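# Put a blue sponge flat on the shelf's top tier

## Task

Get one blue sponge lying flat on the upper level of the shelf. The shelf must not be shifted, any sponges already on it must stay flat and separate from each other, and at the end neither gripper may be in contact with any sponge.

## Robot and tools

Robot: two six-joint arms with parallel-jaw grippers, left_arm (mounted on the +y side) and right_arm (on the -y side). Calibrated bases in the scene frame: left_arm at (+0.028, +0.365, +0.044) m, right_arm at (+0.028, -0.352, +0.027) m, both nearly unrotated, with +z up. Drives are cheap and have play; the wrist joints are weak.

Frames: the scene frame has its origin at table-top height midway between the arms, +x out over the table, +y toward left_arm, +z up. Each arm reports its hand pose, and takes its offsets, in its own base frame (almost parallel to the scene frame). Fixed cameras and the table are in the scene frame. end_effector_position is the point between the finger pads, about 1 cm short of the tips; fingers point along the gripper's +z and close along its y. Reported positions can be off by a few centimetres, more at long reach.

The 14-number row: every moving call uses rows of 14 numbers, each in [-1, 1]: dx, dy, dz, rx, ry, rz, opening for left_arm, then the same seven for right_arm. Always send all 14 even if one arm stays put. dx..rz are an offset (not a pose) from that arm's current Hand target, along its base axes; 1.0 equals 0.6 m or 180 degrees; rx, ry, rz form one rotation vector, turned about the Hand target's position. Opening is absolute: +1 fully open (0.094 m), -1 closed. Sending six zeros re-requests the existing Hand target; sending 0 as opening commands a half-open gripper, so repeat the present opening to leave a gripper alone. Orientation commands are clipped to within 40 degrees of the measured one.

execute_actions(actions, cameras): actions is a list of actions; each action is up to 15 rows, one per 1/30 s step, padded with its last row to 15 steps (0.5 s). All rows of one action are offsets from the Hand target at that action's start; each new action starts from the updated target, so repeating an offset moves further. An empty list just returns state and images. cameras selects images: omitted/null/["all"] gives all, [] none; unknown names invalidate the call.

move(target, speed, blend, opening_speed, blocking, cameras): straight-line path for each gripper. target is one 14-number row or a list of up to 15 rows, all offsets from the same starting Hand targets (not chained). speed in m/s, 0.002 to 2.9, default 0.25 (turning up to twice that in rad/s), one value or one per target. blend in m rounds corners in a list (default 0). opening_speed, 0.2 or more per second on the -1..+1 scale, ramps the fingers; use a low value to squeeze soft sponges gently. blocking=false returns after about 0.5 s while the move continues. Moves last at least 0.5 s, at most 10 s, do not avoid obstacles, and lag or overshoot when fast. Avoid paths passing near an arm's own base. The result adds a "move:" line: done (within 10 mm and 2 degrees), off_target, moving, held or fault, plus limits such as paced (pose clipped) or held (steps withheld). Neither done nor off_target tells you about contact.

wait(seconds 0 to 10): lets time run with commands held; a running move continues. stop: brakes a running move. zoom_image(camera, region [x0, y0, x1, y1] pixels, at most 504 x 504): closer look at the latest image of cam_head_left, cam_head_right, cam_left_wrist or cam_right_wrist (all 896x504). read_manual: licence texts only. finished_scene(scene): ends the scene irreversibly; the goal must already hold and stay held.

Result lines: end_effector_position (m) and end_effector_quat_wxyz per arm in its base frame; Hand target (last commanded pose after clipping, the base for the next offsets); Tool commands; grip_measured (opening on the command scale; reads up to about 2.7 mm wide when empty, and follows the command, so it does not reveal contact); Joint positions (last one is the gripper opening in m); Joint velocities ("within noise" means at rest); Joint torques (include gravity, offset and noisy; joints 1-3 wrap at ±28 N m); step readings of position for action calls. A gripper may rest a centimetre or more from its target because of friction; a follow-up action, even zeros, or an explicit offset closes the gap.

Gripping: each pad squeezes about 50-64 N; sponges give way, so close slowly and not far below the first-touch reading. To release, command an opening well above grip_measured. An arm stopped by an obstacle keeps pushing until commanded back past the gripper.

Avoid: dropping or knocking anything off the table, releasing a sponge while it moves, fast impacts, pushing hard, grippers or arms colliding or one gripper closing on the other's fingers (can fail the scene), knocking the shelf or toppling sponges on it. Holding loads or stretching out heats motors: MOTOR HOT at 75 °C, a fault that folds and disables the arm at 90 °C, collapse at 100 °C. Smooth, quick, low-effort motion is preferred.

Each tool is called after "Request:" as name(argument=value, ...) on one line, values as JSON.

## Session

Request:
execute_actions(actions=[])

Scene clock: 0.00 s.
left_arm: end_effector_position=(+0.4037, +0.0232, +0.1015) grip_measured=+1.000 end_effector_quat_wxyz=(+0.592, -0.061, +0.803, -0.007) | right_arm: end_effector_position=(+0.4034, -0.0341, +0.1189) grip_measured=+1.000 end_effector_quat_wxyz=(+0.612, +0.054, +0.785, -0.084)
Joint positions: left_arm=[0.048 1.581 0.38 0.898 -0.015 -0.093 0.094] | right_arm=[0 1.563 0.378 0.94 0.199 -0.019 0.094]
Joint velocities: within noise
Joint torques (N m): no reading
Motor temperatures (°C): left_arm=[26 27 28 25 24 27 28] | right_arm=[27 29 26 27 27 28 28]
Heat: left arm: 28 °C; right arm: 29 °C.
Hand target: left_arm +0.4088, +0.0243, +0.1166; +0.610, -0.060, +0.790, -0.004 | right_arm +0.4078, -0.0355, +0.1345; +0.629, +0.060, +0.770, -0.083
Tool commands: left_gripper/opening=+1.0 right_gripper/opening=+1.0

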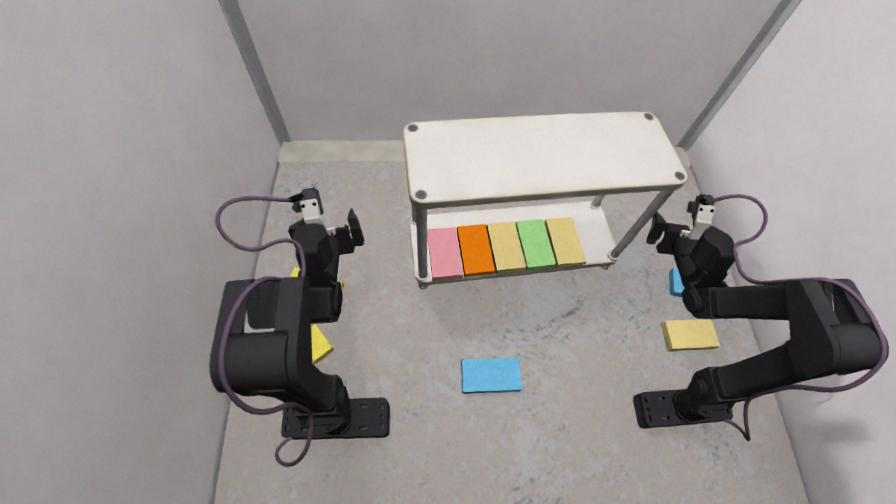

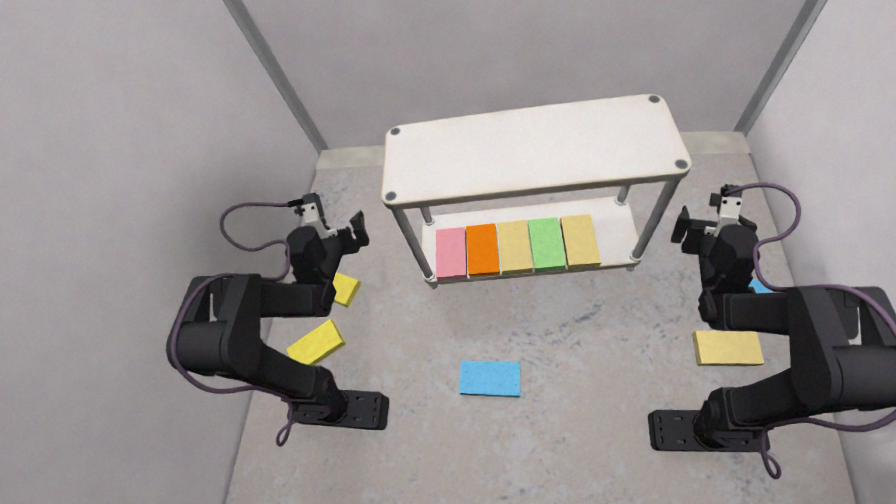

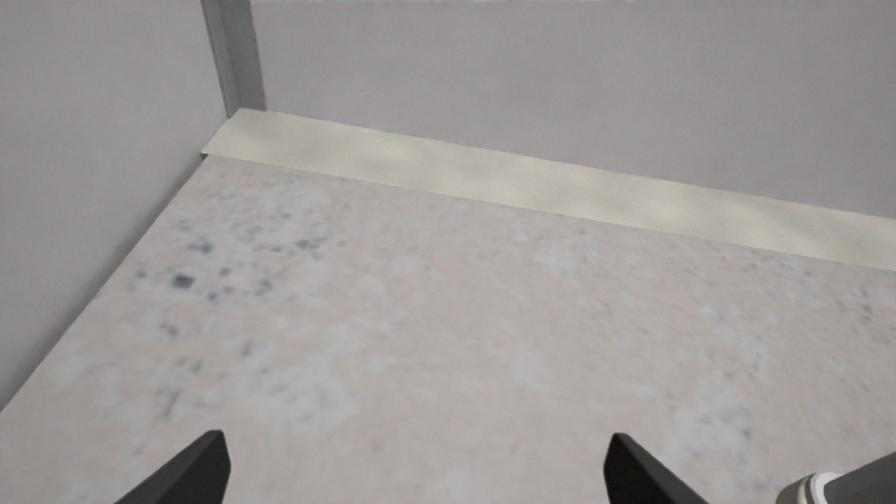

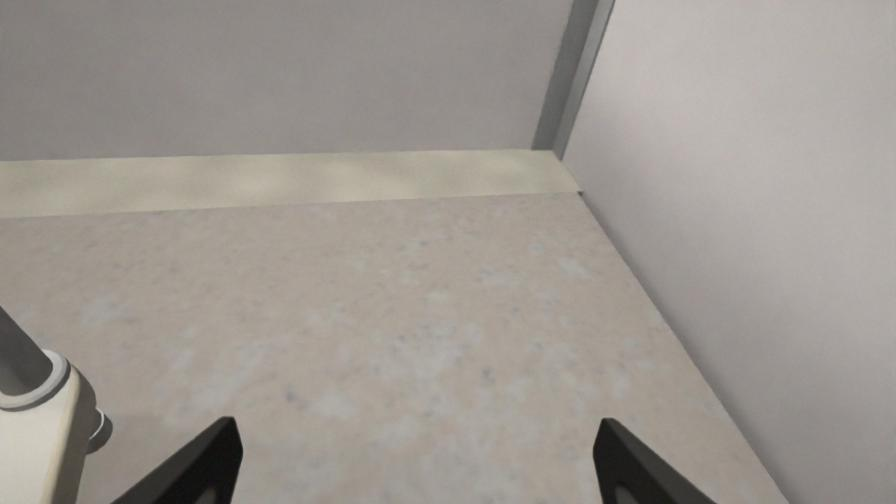

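Request:
move(target=[[0, 0, 0, 0, 0, 0, 1.0, -0.1963, 0.1425, 0.1258, 0.0179, 0.1048, 0.1149, 1.0], [0, 0, 0, 0, 0, 0, 1.0, -0.2963, 0.4258, 0.1258, -0.0267, 0.1478, 0.3044, 1.0], [0, 0, 0, 0, 0, 0, 1.0, -0.5315, 0.7047, -0.0992, -0.0927, 0.1367, 0.5630, 1.0]], speed=0.3, blend=[0.04, 0.04, 0])

Scene clock: 7.73 s.
left_arm: end_effector_position=(+0.4037, +0.0232, +0.1015) grip_measured=+1.000 end_effector_quat_wxyz=(+0.592, -0.061, +0.803, -0.007) | right_arm: end_effector_position=(+0.0845, +0.3704, +0.0549) grip_measured=+1.000 end_effector_quat_wxyz=(-0.275, +0.650, -0.642, -0.300)
Joint positions: left_arm=[0.048 1.581 0.38 0.898 -0.015 -0.093 0.094] | right_arm=[1.201 1.529 0.606 0.146 -0.307 -0.252 0.094]
Joint velocities: within noise
Joint torques (N m): left_arm=[0.01 -4.81 5.11 1.86 -0.02 -0.01] | right_arm=[0.02 -5.18 6.05 2.39 -0.36 -0.07]
Motor temperatures (°C): left_arm=[26 27 29 27 24 27 28] | right_arm=[27 30 27 30 27 28 28]
Heat: left arm: 29 °C; right arm: 30 °C.
Hand target: left_arm +0.4088, +0.0243, +0.1166; +0.610, -0.060, +0.790, -0.004 | right_arm +0.0889, +0.3873, +0.0750; -0.309, +0.647, -0.618, -0.323
Off the commanded pose: left_arm 0.016 m, 3 deg | right_arm 0.027 m, 5 deg.
move: off_target (left_arm, right_arm)

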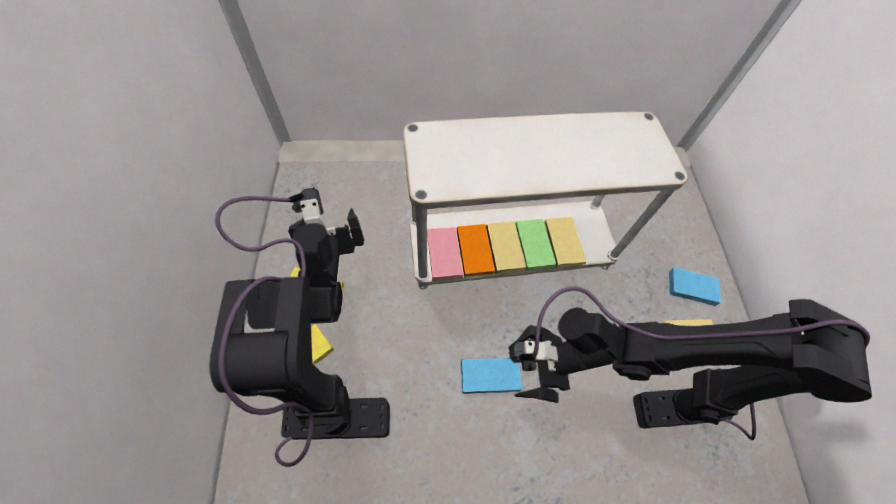

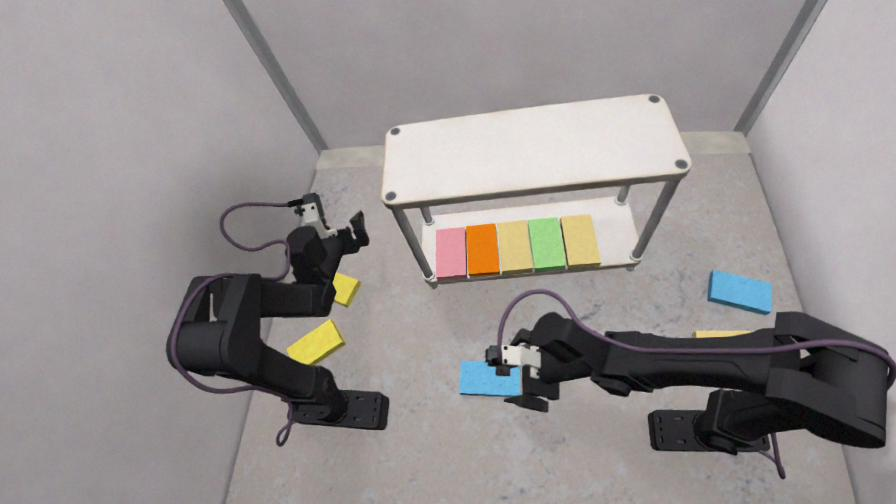

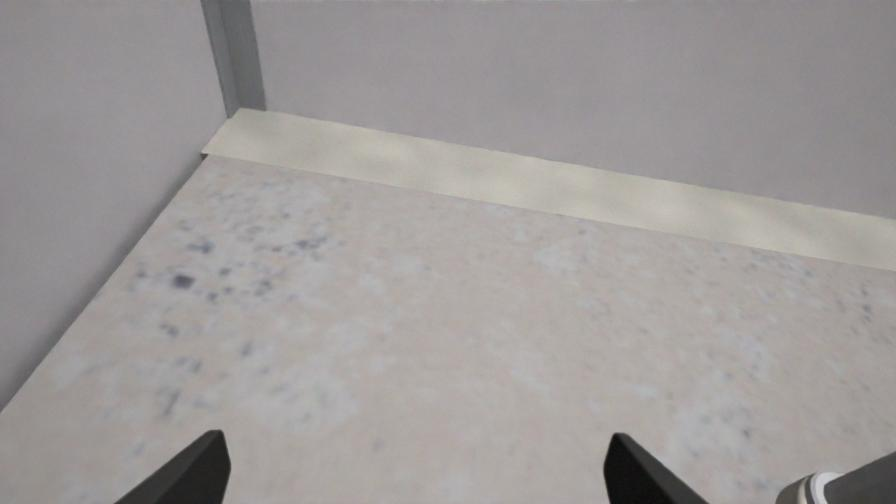

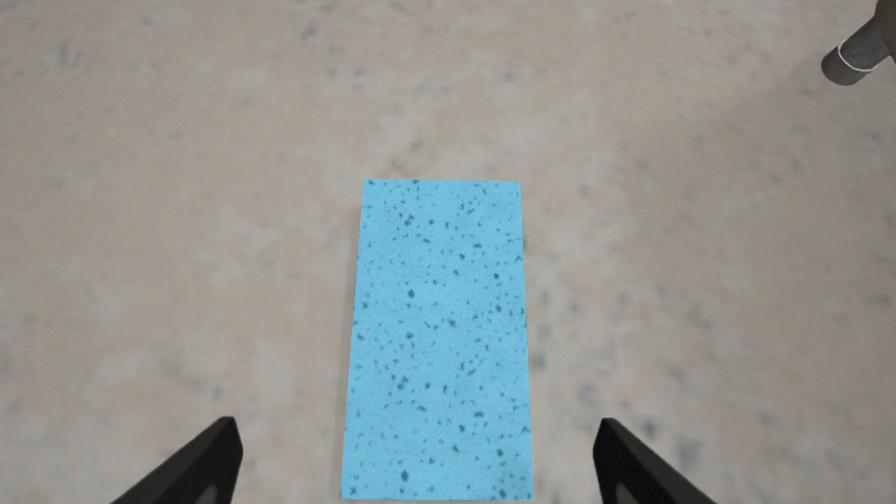

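Request:
move(target=[0, 0, 0, 0, 0, 0, 1.0, 0.0025, 0.0367, -0.1083, 0.0087, -0.0086, 0.0077, 1.0], speed=0.12, cameras=["cam_right_wrist", "cam_head_left"])

Scene clock: 10.83 s.
left_arm: end_effector_position=(+0.4037, +0.0232, +0.1015) grip_measured=+1.000 end_effector_quat_wxyz=(+0.592, -0.061, +0.803, -0.007) | right_arm: end_effector_position=(+0.0959, +0.4017, +0.0014) grip_measured=+1.000 end_effector_quat_wxyz=(-0.305, +0.654, -0.621, -0.308)
Joint positions: left_arm=[0.048 1.581 0.38 0.898 -0.015 -0.093 0.094] | right_arm=[1.203 1.852 0.605 0.532 -0.307 -0.278 0.094]
Joint velocities: within noise
Joint torques (N m): left_arm=[-0.01 -4.85 5.14 1.85 0 -0.02] | right_arm=[0.44 -6.46 2.8 2.48 -0.31 -0.05]
Motor temperatures (°C): left_arm=[26 28 29 28 24 27 28] | right_arm=[27 30 27 30 27 28 28]
Heat: left arm: 29 °C; right arm: 30 °C.
Hand target: left_arm +0.4088, +0.0243, +0.1166; +0.610, -0.060, +0.790, -0.004 | right_arm +0.0904, +0.4093, +0.0100; -0.322, +0.655, -0.601, -0.326
Off the commanded pose: left_arm 0.016 m, 3 deg | right_arm 0.013 m, 4 deg.
move: off_target (left_arm, right_arm)
Images, in order (width x height): cam_head_left 896x504, cam_right_wrist 896x504.

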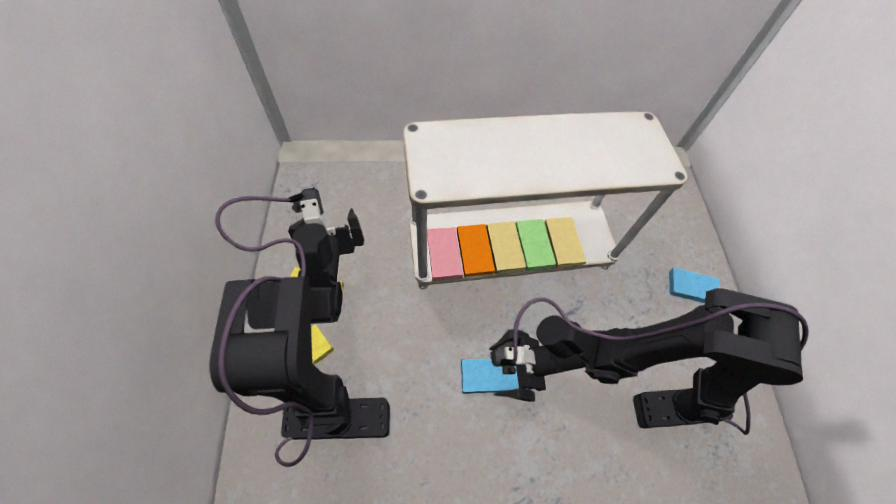

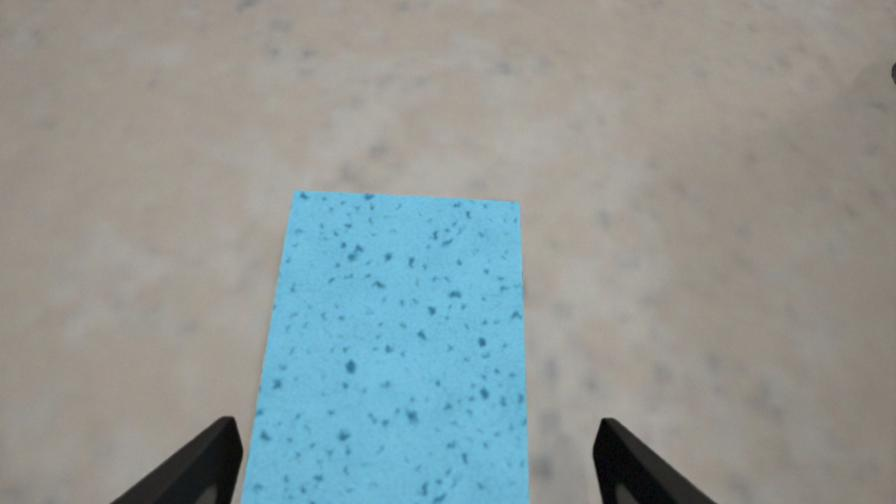

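Request:
move(target=[0, 0, 0, 0, 0, 0, 1.0, -0.0165, -0.0128, -0.009, 0, 0, 0, 1.0], speed=0.08, cameras=["cam_right_wrist"])

Scene clock: 12.67 s.
left_arm: end_effector_position=(+0.4037, +0.0232, +0.1015) grip_measured=+1.000 end_effector_quat_wxyz=(+0.592, -0.061, +0.803, -0.007) | right_arm: end_effector_position=(+0.0826, +0.3943, -0.0044) grip_measured=+1.000 end_effector_quat_wxyz=(-0.302, +0.661, -0.612, -0.312)
Joint positions: left_arm=[0.048 1.581 0.38 0.898 -0.015 -0.093 0.094] | right_arm=[1.227 1.852 0.556 0.584 -0.307 -0.278 0.094]
Joint velocities: within noise
Joint torques (N m): left_arm=[0.01 -4.89 5.12 1.85 -0.02 -0.01] | right_arm=[0.29 -6.41 2.69 2.49 -0.11 0.07]
Motor temperatures (°C): left_arm=[26 28 29 28 24 27 28] | right_arm=[27 31 27 31 27 28 28]
Heat: left arm: 29 °C; right arm: 31 °C.
Hand target: left_arm +0.4088, +0.0243, +0.1166; +0.610, -0.060, +0.790, -0.004 | right_arm +0.0805, +0.4017, +0.0046; -0.322, +0.655, -0.601, -0.326
Off the commanded pose: left_arm 0.016 m, 3 deg | right_arm 0.012 m, 3 deg.
move: off_target (left_arm, right_arm)
Images, in order (width x height): cam_right_wrist 896x504.

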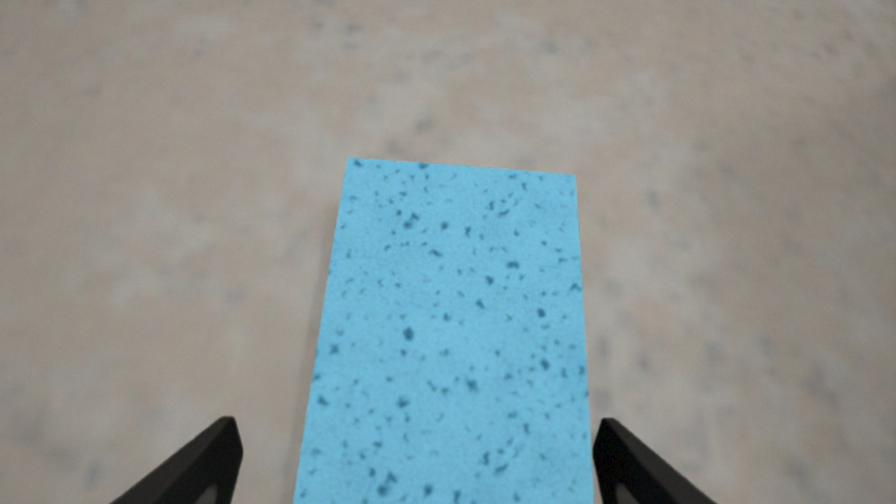

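Request:
move(target=[0, 0, 0, 0, 0, 0, 1.0, 0.003, 0, 0, 0, 0, 0, 0.31], opening_speed=0.4, speed=0.05, cameras=["cam_right_wrist"])

Scene clock: 15.63 s.
left_arm: end_effector_position=(+0.4037, +0.0232, +0.1015) grip_measured=+1.000 end_effector_quat_wxyz=(+0.592, -0.061, +0.803, -0.007) | right_arm: end_effector_position=(+0.0827, +0.3946, -0.0042) grip_measured=+0.369 end_effector_quat_wxyz=(-0.301, +0.657, -0.615, -0.314)
Joint positions: left_arm=[0.048 1.581 0.38 0.898 -0.015 -0.093 0.094] | right_arm=[1.227 1.852 0.556 0.586 -0.307 -0.267 0.064]
Joint velocities: within noise
Joint torques (N m): left_arm=[0.05 -4.81 5.16 1.85 0 -0.02] | right_arm=[-0.28 -6.3 2.88 2.44 -0.16 0.03]
Motor temperatures (°C): left_arm=[26 28 30 29 24 27 28] | right_arm=[27 31 27 32 27 28 28]
Heat: left arm: 30 °C; right arm: 32 °C.
Hand target: left_arm +0.4088, +0.0243, +0.1166; +0.610, -0.060, +0.790, -0.004 | right_arm +0.0823, +0.4017, +0.0046; -0.322, +0.655, -0.601, -0.326
Off the commanded pose: left_arm 0.016 m, 3 deg | right_arm 0.011 m, 3 deg.
move: off_target (left_arm, right_arm)
Images, in order (width x height): cam_right_wrist 896x504.

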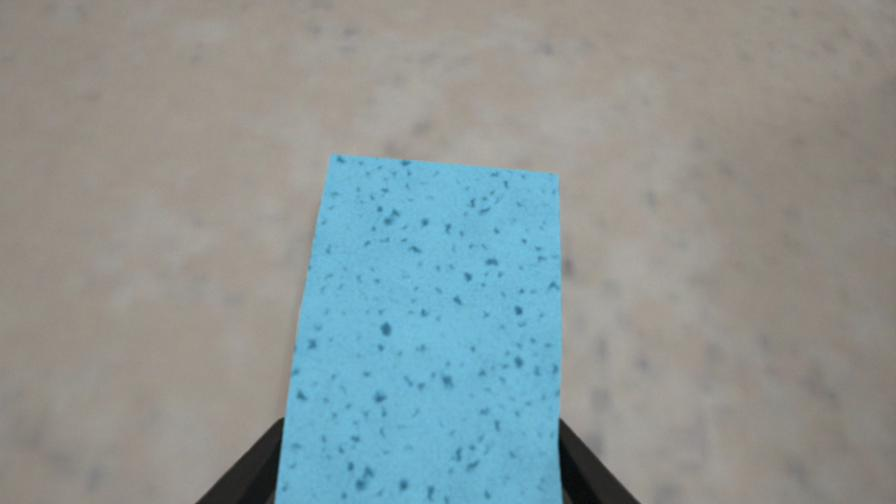

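Request:
move(target=[[0, 0, 0, 0, 0, 0, 1.0, 0.0545, -0.1028, 0.2257, 0, 0, -0.0711, 0.31], [0, 0, 0, 0, 0, 0, 1.0, 0.1962, -0.2695, 0.5923, 0, 0, -0.2267, 0.31], [0, 0, 0, 0, 0, 0, 1.0, 0.3128, -0.3778, 0.6923, 0, 0, -0.3156, 0.31], [0, 0, 0, 0, 0, 0, 1.0, 0.5345, -0.3527, 0.6590, 0, 0, -0.3728, 0.31]], speed=[0.15, 0.22, 0.2, 0.15], blend=[0.04, 0.04, 0.03, 0])

Scene clock: 21.83 s.
left_arm: end_effector_position=(+0.4037, +0.0232, +0.1015) grip_measured=+1.000 end_effector_quat_wxyz=(+0.592, -0.061, +0.803, -0.007) | right_arm: end_effector_position=(+0.3936, +0.1908, +0.3679) grip_measured=+0.367 end_effector_quat_wxyz=(+0.400, -0.229, +0.883, +0.086)
Joint positions: left_arm=[0.048 1.581 0.38 0.898 -0.015 -0.093 0.094] | right_arm=[0.442 1.688 2.097 -1.137 -0.018 -0.057 0.064]
Joint velocities: within noise
Joint torques (N m): left_arm=[0.02 -4.85 5.16 1.86 0 -0.01] | right_arm=[-0.47 -6.97 8.1 2.37 0.02 0.07]
Motor temperatures (°C): left_arm=[26 28 30 30 24 27 28] | right_arm=[27 31 28 33 27 28 29]
Heat: left arm: 30 °C; right arm: 33 °C.
Hand target: left_arm +0.4088, +0.0243, +0.1166; +0.610, -0.060, +0.790, -0.004 | right_arm +0.4030, +0.1900, +0.4000; +0.449, -0.213, +0.863, +0.094
Off the commanded pose: left_arm 0.016 m, 3 deg | right_arm 0.033 m, 6 deg.
move: off_target (left_arm, right_arm)

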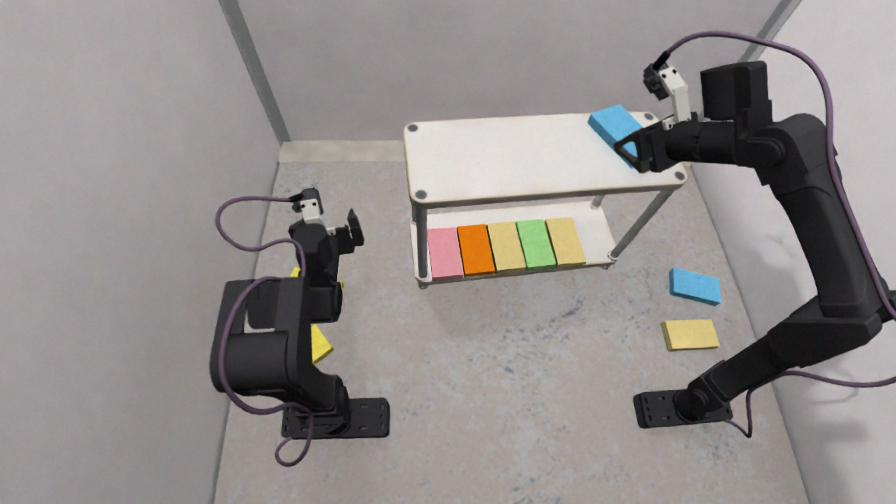

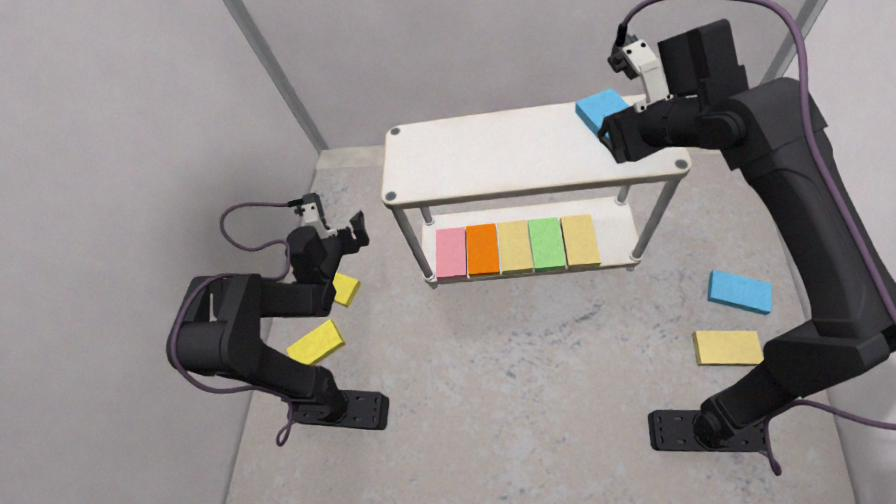

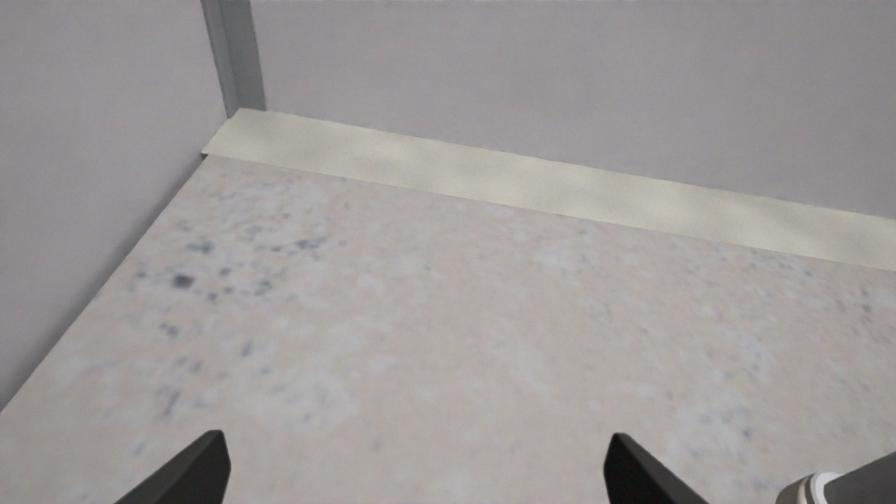

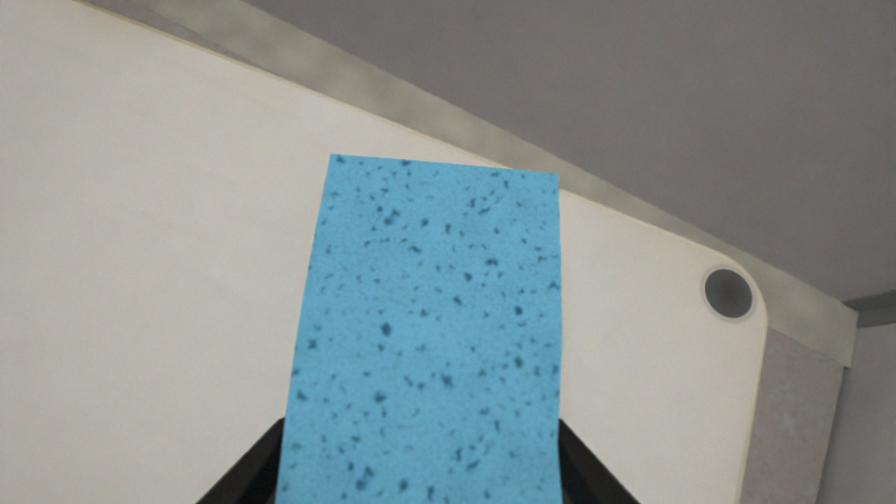

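Request:
move(target=[0, 0, 0, 0, 0, 0, 1.0, 0, 0, -0.025, 0.0168, -0.0164, -0.0056, 0.31], speed=0.06, cameras=["cam_right_wrist"])

Scene clock: 24.60 s.
left_arm: end_effector_position=(+0.4037, +0.0232, +0.1015) grip_measured=+1.000 end_effector_quat_wxyz=(+0.592, -0.061, +0.803, -0.007) | right_arm: end_effector_position=(+0.4001, +0.1939, +0.3583) grip_measured=+0.367 end_effector_quat_wxyz=(+0.432, -0.212, +0.871, +0.099)
Joint positions: left_arm=[0.048 1.581 0.38 0.898 -0.015 -0.093 0.094] | right_arm=[0.442 1.606 1.892 -0.939 -0.018 -0.026 0.064]
Joint velocities: within noise
Joint torques (N m): left_arm=[0.03 -4.85 5.12 1.87 -0.01 -0.02] | right_arm=[-0.46 -9.11 4.03 2.64 0.02 0.07]
Motor temperatures (°C): left_arm=[26 28 30 30 24 27 28] | right_arm=[27 31 28 34 27 28 29]
Heat: left arm: 30 °C; right arm: 34 °C.
Hand target: left_arm +0.4088, +0.0243, +0.1166; +0.610, -0.060, +0.790, -0.004 | right_arm +0.4030, +0.1900, +0.3850; +0.477, -0.196, +0.850, +0.107
Off the commanded pose: left_arm 0.016 m, 3 deg | right_arm 0.027 m, 6 deg.
move: off_target (left_arm, right_arm)
Images, in order (width x height): cam_right_wrist 896x504.

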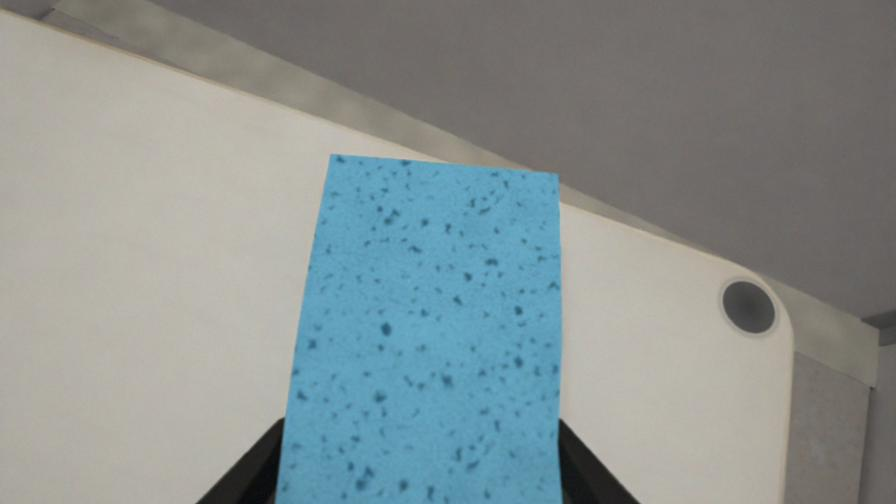

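Request:
move(target=[0, 0, 0, 0, 0, 0, 1.0, 0, 0, -0.0165, -0.0026, 0.0049, 0, 0.31], speed=0.05, cameras=["cam_right_wrist"])

Scene clock: 26.00 s.
left_arm: end_effector_position=(+0.4037, +0.0232, +0.1015) grip_measured=+1.000 end_effector_quat_wxyz=(+0.592, -0.061, +0.803, -0.007) | right_arm: end_effector_position=(+0.4008, +0.1942, +0.3514) grip_measured=+0.367 end_effector_quat_wxyz=(+0.429, -0.207, +0.873, +0.101)
Joint positions: left_arm=[0.048 1.581 0.38 0.898 -0.015 -0.093 0.094] | right_arm=[0.442 1.599 1.86 -0.919 -0.018 -0.016 0.064]
Joint velocities: within noise
Joint torques (N m): left_arm=[0.03 -4.78 5.11 1.85 -0.02 -0.01] | right_arm=[-0.43 -8.96 3.97 2.55 0.02 0.07]
Motor temperatures (°C): left_arm=[26 28 30 30 24 27 28] | right_arm=[27 32 28 34 27 28 29]
Heat: left arm: 30 °C; right arm: 34 °C.
Hand target: left_arm +0.4088, +0.0243, +0.1166; +0.610, -0.060, +0.790, -0.004 | right_arm +0.4030, +0.1900, +0.3751; +0.470, -0.197, +0.854, +0.105
Off the commanded pose: left_arm 0.016 m, 3 deg | right_arm 0.024 m, 5 deg.
move: off_target (left_arm, right_arm)
Images, in order (width x height): cam_right_wrist 896x504.

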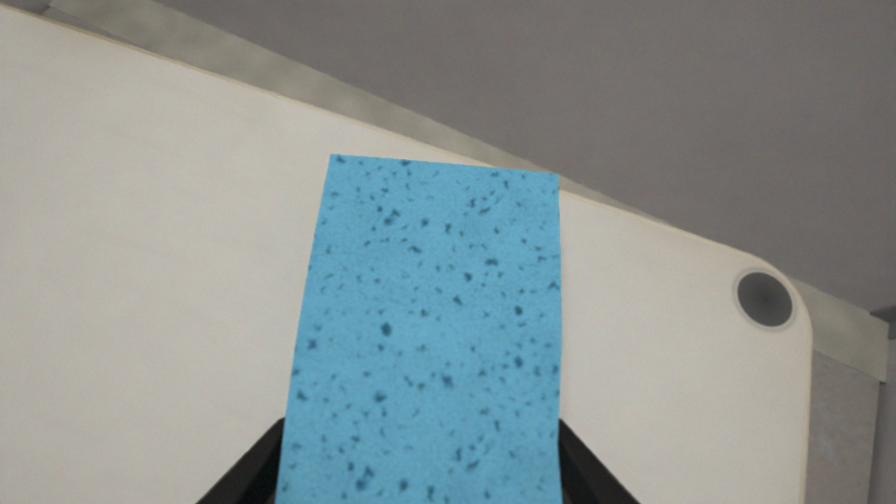

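Request:
move(target=[0, 0, 0, 0, 0, 0, 1.0, 0, 0, -0.0125, -0.0013, 0.0025, 0, 0.31], speed=0.05, cameras=["cam_right_wrist"])

Scene clock: 27.20 s.
left_arm: end_effector_position=(+0.4037, +0.0232, +0.1015) grip_measured=+1.000 end_effector_quat_wxyz=(+0.592, -0.061, +0.803, -0.007) | right_arm: end_effector_position=(+0.4011, +0.1944, +0.3520) grip_measured=+0.367 end_effector_quat_wxyz=(+0.437, -0.207, +0.869, +0.103)
Joint positions: left_arm=[0.048 1.581 0.38 0.898 -0.015 -0.093 0.094] | right_arm=[0.442 1.584 1.83 -0.887 -0.018 -0.016 0.064]
Joint velocities: within noise
Joint torques (N m): left_arm=[0.08 -4.83 5.12 1.85 -0.01 -0.01] | right_arm=[-0.42 -8.28 3.79 2.4 0.02 0.06]
Motor temperatures (°C): left_arm=[26 28 30 30 24 27 28] | right_arm=[27 32 28 35 27 28 29]
Heat: left arm: 30 °C; right arm: 35 °C.
Hand target: left_arm +0.4088, +0.0243, +0.1166; +0.610, -0.060, +0.790, -0.004 | right_arm +0.4030, +0.1900, +0.3676; +0.466, -0.198, +0.856, +0.104
Off the commanded pose: left_arm 0.016 m, 3 deg | right_arm 0.016 m, 4 deg.
move: off_target (left_arm, right_arm)
Images, in order (width x height): cam_right_wrist 896x504.

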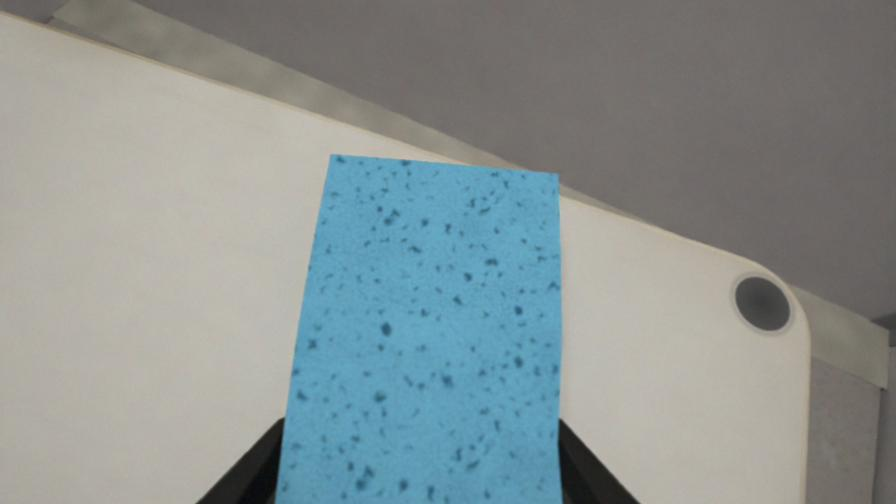

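Request:
move(target=[0, 0, 0, 0, 0, 0, 1.0, 0, 0, -0.0100, -0.0039, 0.0073, 0, 0.31], speed=0.05, cameras=["cam_right_wrist"])

Request:
zoom_image(camera="cam_right_wrist", region=[500, 140, 700, 490])

Scene clock: 28.57 s.
left_arm: end_effector_position=(+0.4037, +0.0232, +0.1015) grip_measured=+1.000 end_effector_quat_wxyz=(+0.592, -0.061, +0.803, -0.007) | right_arm: end_effector_position=(+0.4013, +0.1945, +0.3523) grip_measured=+0.367 end_effector_quat_wxyz=(+0.437, -0.207, +0.869, +0.103)
Joint positions: left_arm=[0.048 1.581 0.38 0.898 -0.015 -0.093 0.094] | right_arm=[0.442 1.584 1.83 -0.885 -0.018 -0.016 0.064]
Joint velocities: within noise
Joint torques (N m): left_arm=[0.01 -4.82 5.09 1.86 -0.01 0] | right_arm=[-0.39 -7.39 4.36 2.17 0.02 0.05]
Motor temperatures (°C): left_arm=[26 28 30 30 24 27 28] | right_arm=[27 32 28 35 27 28 29]
Heat: left arm: 30 °C; right arm: 35 °C.
Hand target: left_arm +0.4088, +0.0243, +0.1166; +0.610, -0.060, +0.790, -0.004 | right_arm +0.4030, +0.1900, +0.3616; +0.455, -0.199, +0.862, +0.101
Off the commanded pose: left_arm 0.016 m, 3 deg | right_arm 0.010 m, 2 deg.
move: off_target (left_arm)
Images, in order (width x height): cam_right_wrist 896x504.

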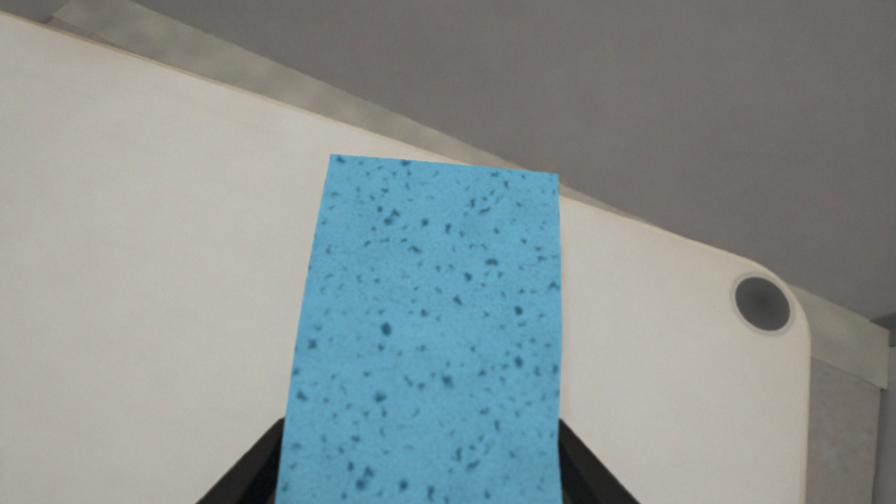

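Scaled by 1.440 from the camera's 896x504 image, which has a finer 1280x720 frame.

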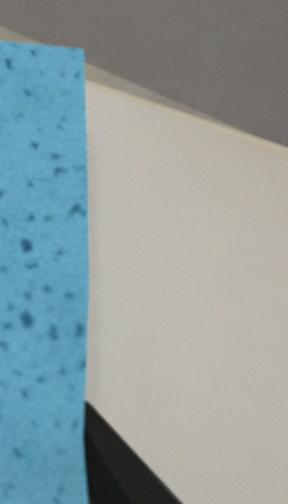

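Request:
move(target=[0, 0, 0, 0, 0, 0, 1.0, 0, 0, -0.0200, -0.0026, 0.0049, 0, 0.31], speed=0.06, cameras=["cam_right_wrist"])

Request:
zoom_image(camera="cam_right_wrist", region=[500, 140, 700, 490])

Scene clock: 29.70 s.
left_arm: end_effector_position=(+0.4037, +0.0232, +0.1015) grip_measured=+1.000 end_effector_quat_wxyz=(+0.592, -0.061, +0.803, -0.007) | right_arm: end_effector_position=(+0.4028, +0.1955, +0.3516) grip_measured=+0.367 end_effector_quat_wxyz=(+0.445, -0.206, +0.865, +0.105)
Joint positions: left_arm=[0.048 1.581 0.38 0.898 -0.015 -0.093 0.094] | right_arm=[0.442 1.573 1.801 -0.85 -0.019 -0.016 0.064]
Joint velocities: within noise
Joint torques (N m): left_arm=[0.06 -4.81 5.14 1.88 0 -0.02] | right_arm=[-0.34 -7.02 3.3 2 0.02 0.05]
Motor temperatures (°C): left_arm=[26 28 30 30 24 27 28] | right_arm=[27 32 28 35 27 28 29]
Heat: left arm: 30 °C; right arm: 35 °C.
Hand target: left_arm +0.4088, +0.0243, +0.1166; +0.610, -0.060, +0.790, -0.004 | right_arm +0.4030, +0.1900, +0.3496; +0.447, -0.200, +0.866, +0.099
Off the commanded pose: left_arm 0.016 m, 3 deg | right_arm 0.006 m, 1 deg.
move: off_target (left_arm)
Images, in order (width x height): cam_right_wrist 896x504.

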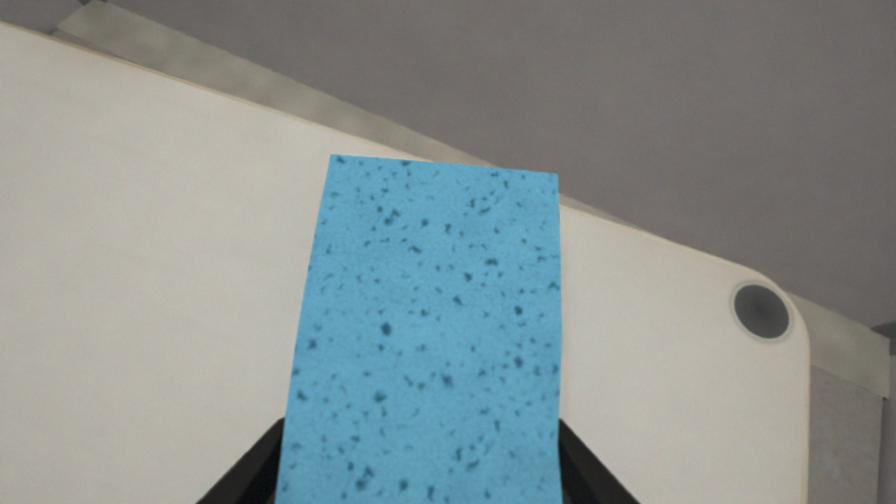

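Scaled by 1.440 from the camera's 896x504 image, which has a finer 1280x720 frame.

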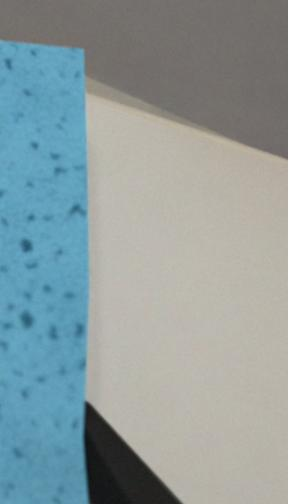

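Request:
move(target=[0, 0, 0, 0, 0, 0, 1.0, 0, 0, 0, -0.0106, 0.0220, 0, 0.31], speed=0.06, cameras=["cam_right_wrist", "cam_head_left"])

Request:
zoom_image(camera="cam_right_wrist", region=[500, 140, 700, 490])

Scene clock: 31.60 s.
left_arm: end_effector_position=(+0.4037, +0.0232, +0.1015) grip_measured=+1.000 end_effector_quat_wxyz=(+0.592, -0.061, +0.803, -0.007) | right_arm: end_effector_position=(+0.4080, +0.1980, +0.3510) grip_measured=+0.367 end_effector_quat_wxyz=(+0.431, -0.208, +0.872, +0.102)
Joint positions: left_arm=[0.048 1.581 0.38 0.898 -0.015 -0.093 0.094] | right_arm=[0.442 1.624 1.878 -0.907 -0.019 -0.016 0.064]
Joint velocities: within noise
Joint torques (N m): left_arm=[0.06 -4.89 5.12 1.87 0 -0.01] | right_arm=[-0.29 -5.89 7.9 1.07 0.02 0.04]
Motor temperatures (°C): left_arm=[26 28 30 31 24 27 28] | right_arm=[27 32 28 34 27 28 29]
Heat: left arm: 31 °C; right arm: 34 °C.
Hand target: left_arm +0.4088, +0.0243, +0.1166; +0.610, -0.060, +0.790, -0.004 | right_arm +0.4030, +0.1900, +0.3496; +0.414, -0.204, +0.882, +0.091
Off the commanded pose: left_arm 0.016 m, 3 deg | right_arm 0.009 m, 3 deg.
move: off_target (left_arm, right_arm)
Images, in order (width x height): cam_head_left 896x504, cam_right_wrist 896x504.

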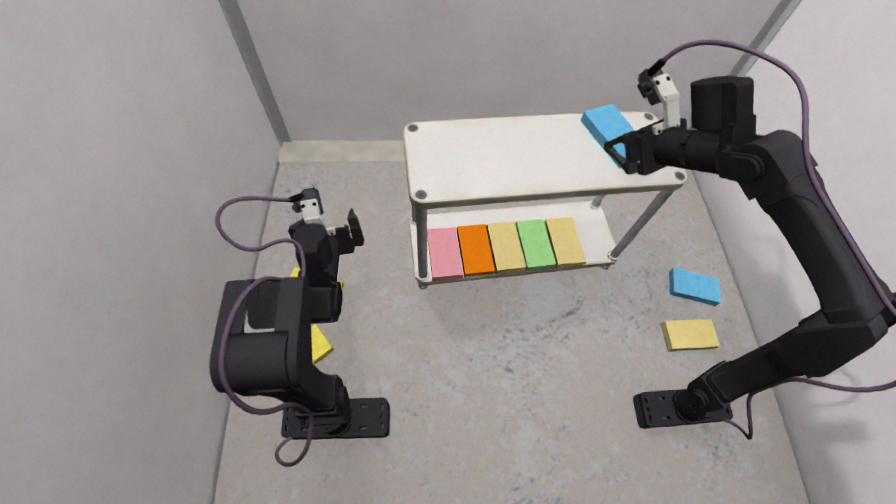

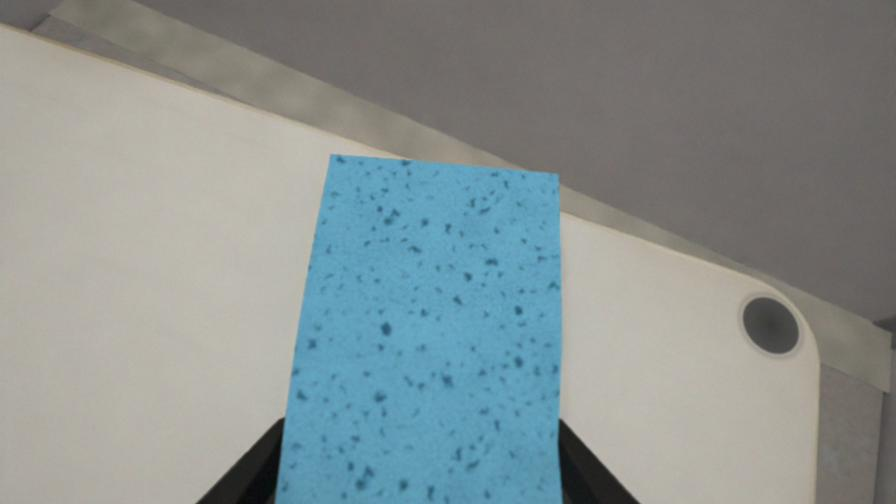

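Scaled by 1.440 from the camera's 896x504 image, which has a finer 1280x720 frame.

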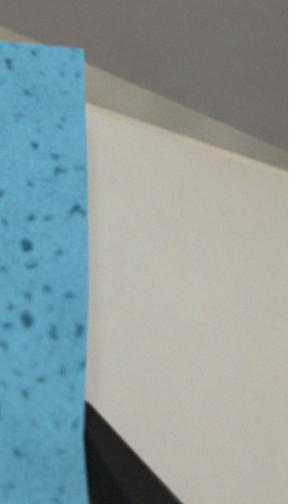

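Request:
move(target=[0, 0, 0, 0, 0, 0, 1.0, 0, 0, 0, 0, 0, 0, 0.85], opening_speed=0.3, cameras=["cam_right_wrist"])

Scene clock: 34.63 s.
left_arm: end_effector_position=(+0.4037, +0.0232, +0.1015) grip_measured=+1.000 end_effector_quat_wxyz=(+0.592, -0.061, +0.803, -0.007) | right_arm: end_effector_position=(+0.4072, +0.1956, +0.3476) grip_measured=+0.847 end_effector_quat_wxyz=(+0.425, -0.207, +0.876, +0.097)
Joint positions: left_arm=[0.048 1.581 0.38 0.898 -0.015 -0.093 0.094] | right_arm=[0.441 1.625 1.878 -0.92 -0.013 -0.017 0.087]
Joint velocities: within noise
Joint torques (N m): left_arm=[0.02 -4.88 5.15 1.86 0 -0.03] | right_arm=[-0.31 -6.02 7.97 1.18 0.02 0.04]
Motor temperatures (°C): left_arm=[26 28 30 31 24 27 28] | right_arm=[27 32 28 34 27 28 29]
Heat: left arm: 31 °C; right arm: 34 °C.
Hand target: left_arm +0.4088, +0.0243, +0.1166; +0.610, -0.060, +0.790, -0.004 | right_arm +0.4030, +0.1900, +0.3496; +0.414, -0.204, +0.882, +0.091
Off the commanded pose: left_arm 0.016 m, 3 deg | right_arm 0.007 m, 2 deg.
move: off_target (left_arm)
Images, in order (width x height): cam_right_wrist 896x504.

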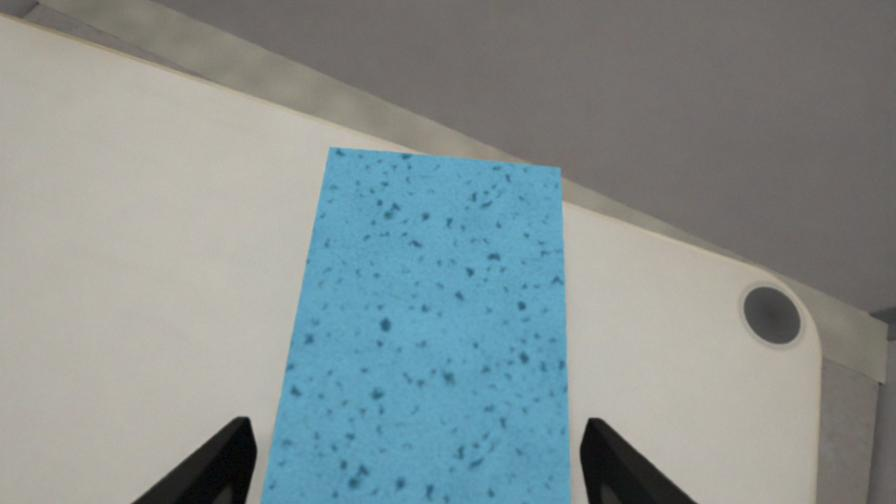

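Request:
move(target=[[0, 0, 0, 0, 0, 0, 1.0, 0, 0, 0.0950, 0, 0, 0, 1.0], [0, 0, 0, 0, 0, 0, 1.0, -0.1667, -0.0400, 0.1250, 0, 0, 0, 1.0]], speed=[0.1, 0.2], blend=[0.01, 0])

Scene clock: 37.20 s.
left_arm: end_effector_position=(+0.4037, +0.0232, +0.1015) grip_measured=+1.000 end_effector_quat_wxyz=(+0.592, -0.061, +0.803, -0.007) | right_arm: end_effector_position=(+0.3076, +0.1733, +0.4340) grip_measured=+0.997 end_effector_quat_wxyz=(+0.431, -0.212, +0.871, +0.102)
Joint positions: left_arm=[0.048 1.581 0.38 0.898 -0.015 -0.093 0.094] | right_arm=[0.537 1.518 2.212 -1.348 0.053 0.033 0.094]
Joint velocities: within noise
Joint torques (N m): left_arm=[0.03 -4.88 5.15 1.87 -0.01 -0.03] | right_arm=[0.18 -4.4 2.99 1.4 0.08 0.07]
Motor temperatures (°C): left_arm=[26 28 30 31 24 27 28] | right_arm=[27 32 28 34 27 28 29]
Heat: left arm: 31 °C; right arm: 34 °C.
Hand target: left_arm +0.4088, +0.0243, +0.1166; +0.610, -0.060, +0.790, -0.004 | right_arm +0.3030, +0.1660, +0.4246; +0.414, -0.204, +0.882, +0.091
Off the commanded pose: left_arm 0.016 m, 3 deg | right_arm 0.013 m, 3 deg.
move: off_target (left_arm, right_arm)

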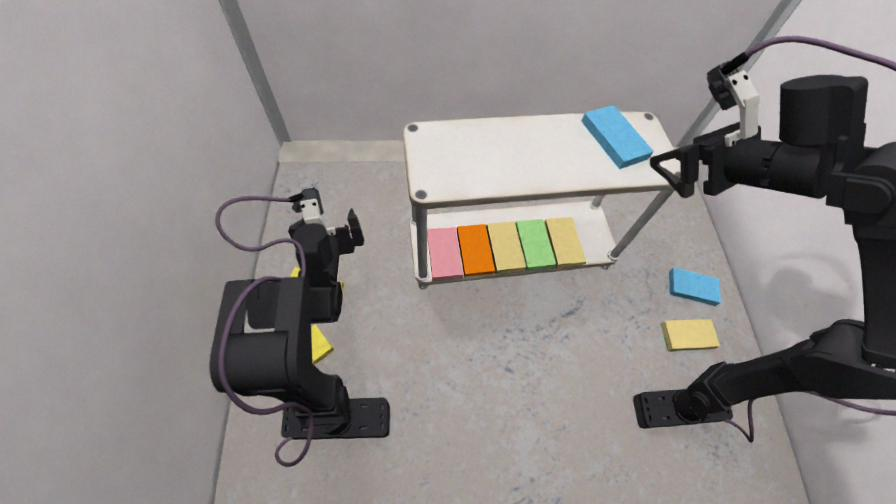

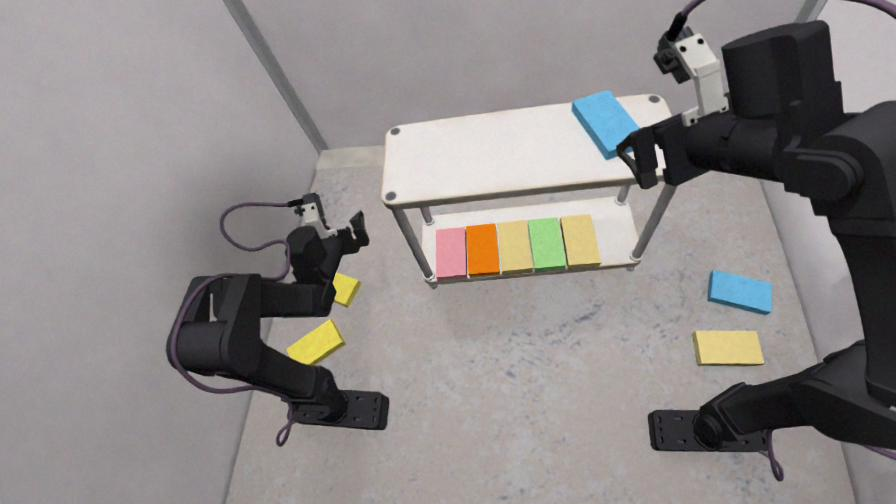

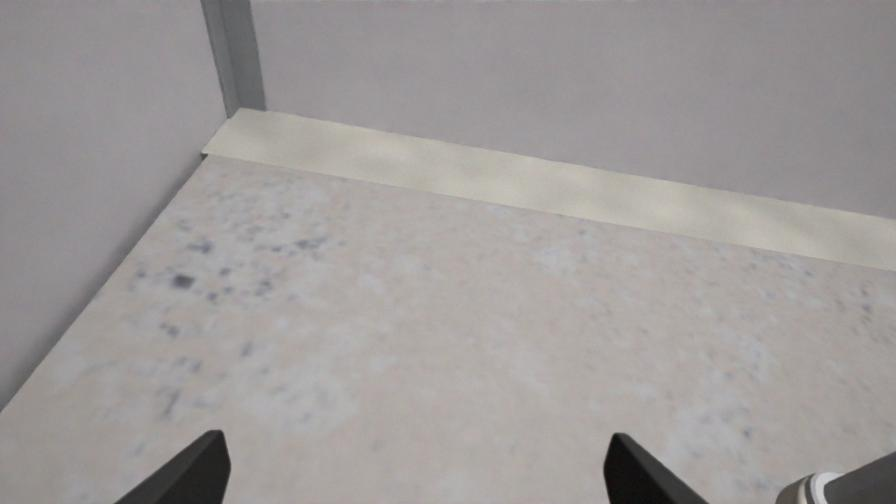

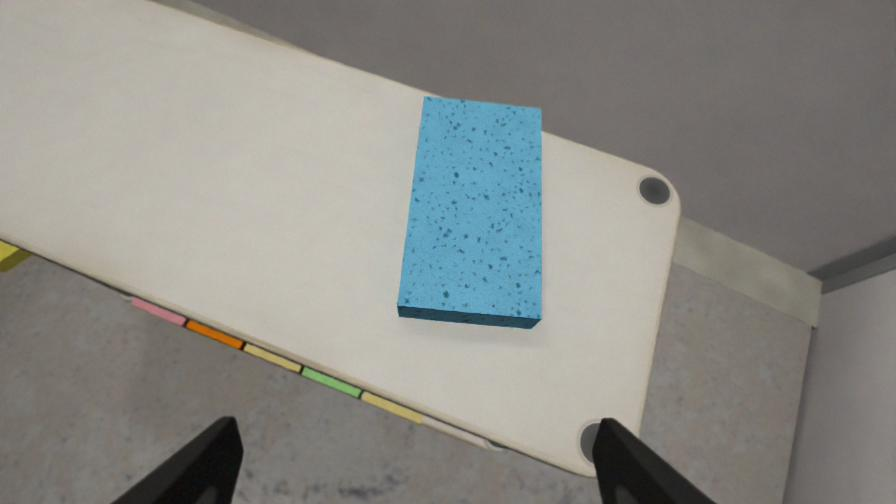

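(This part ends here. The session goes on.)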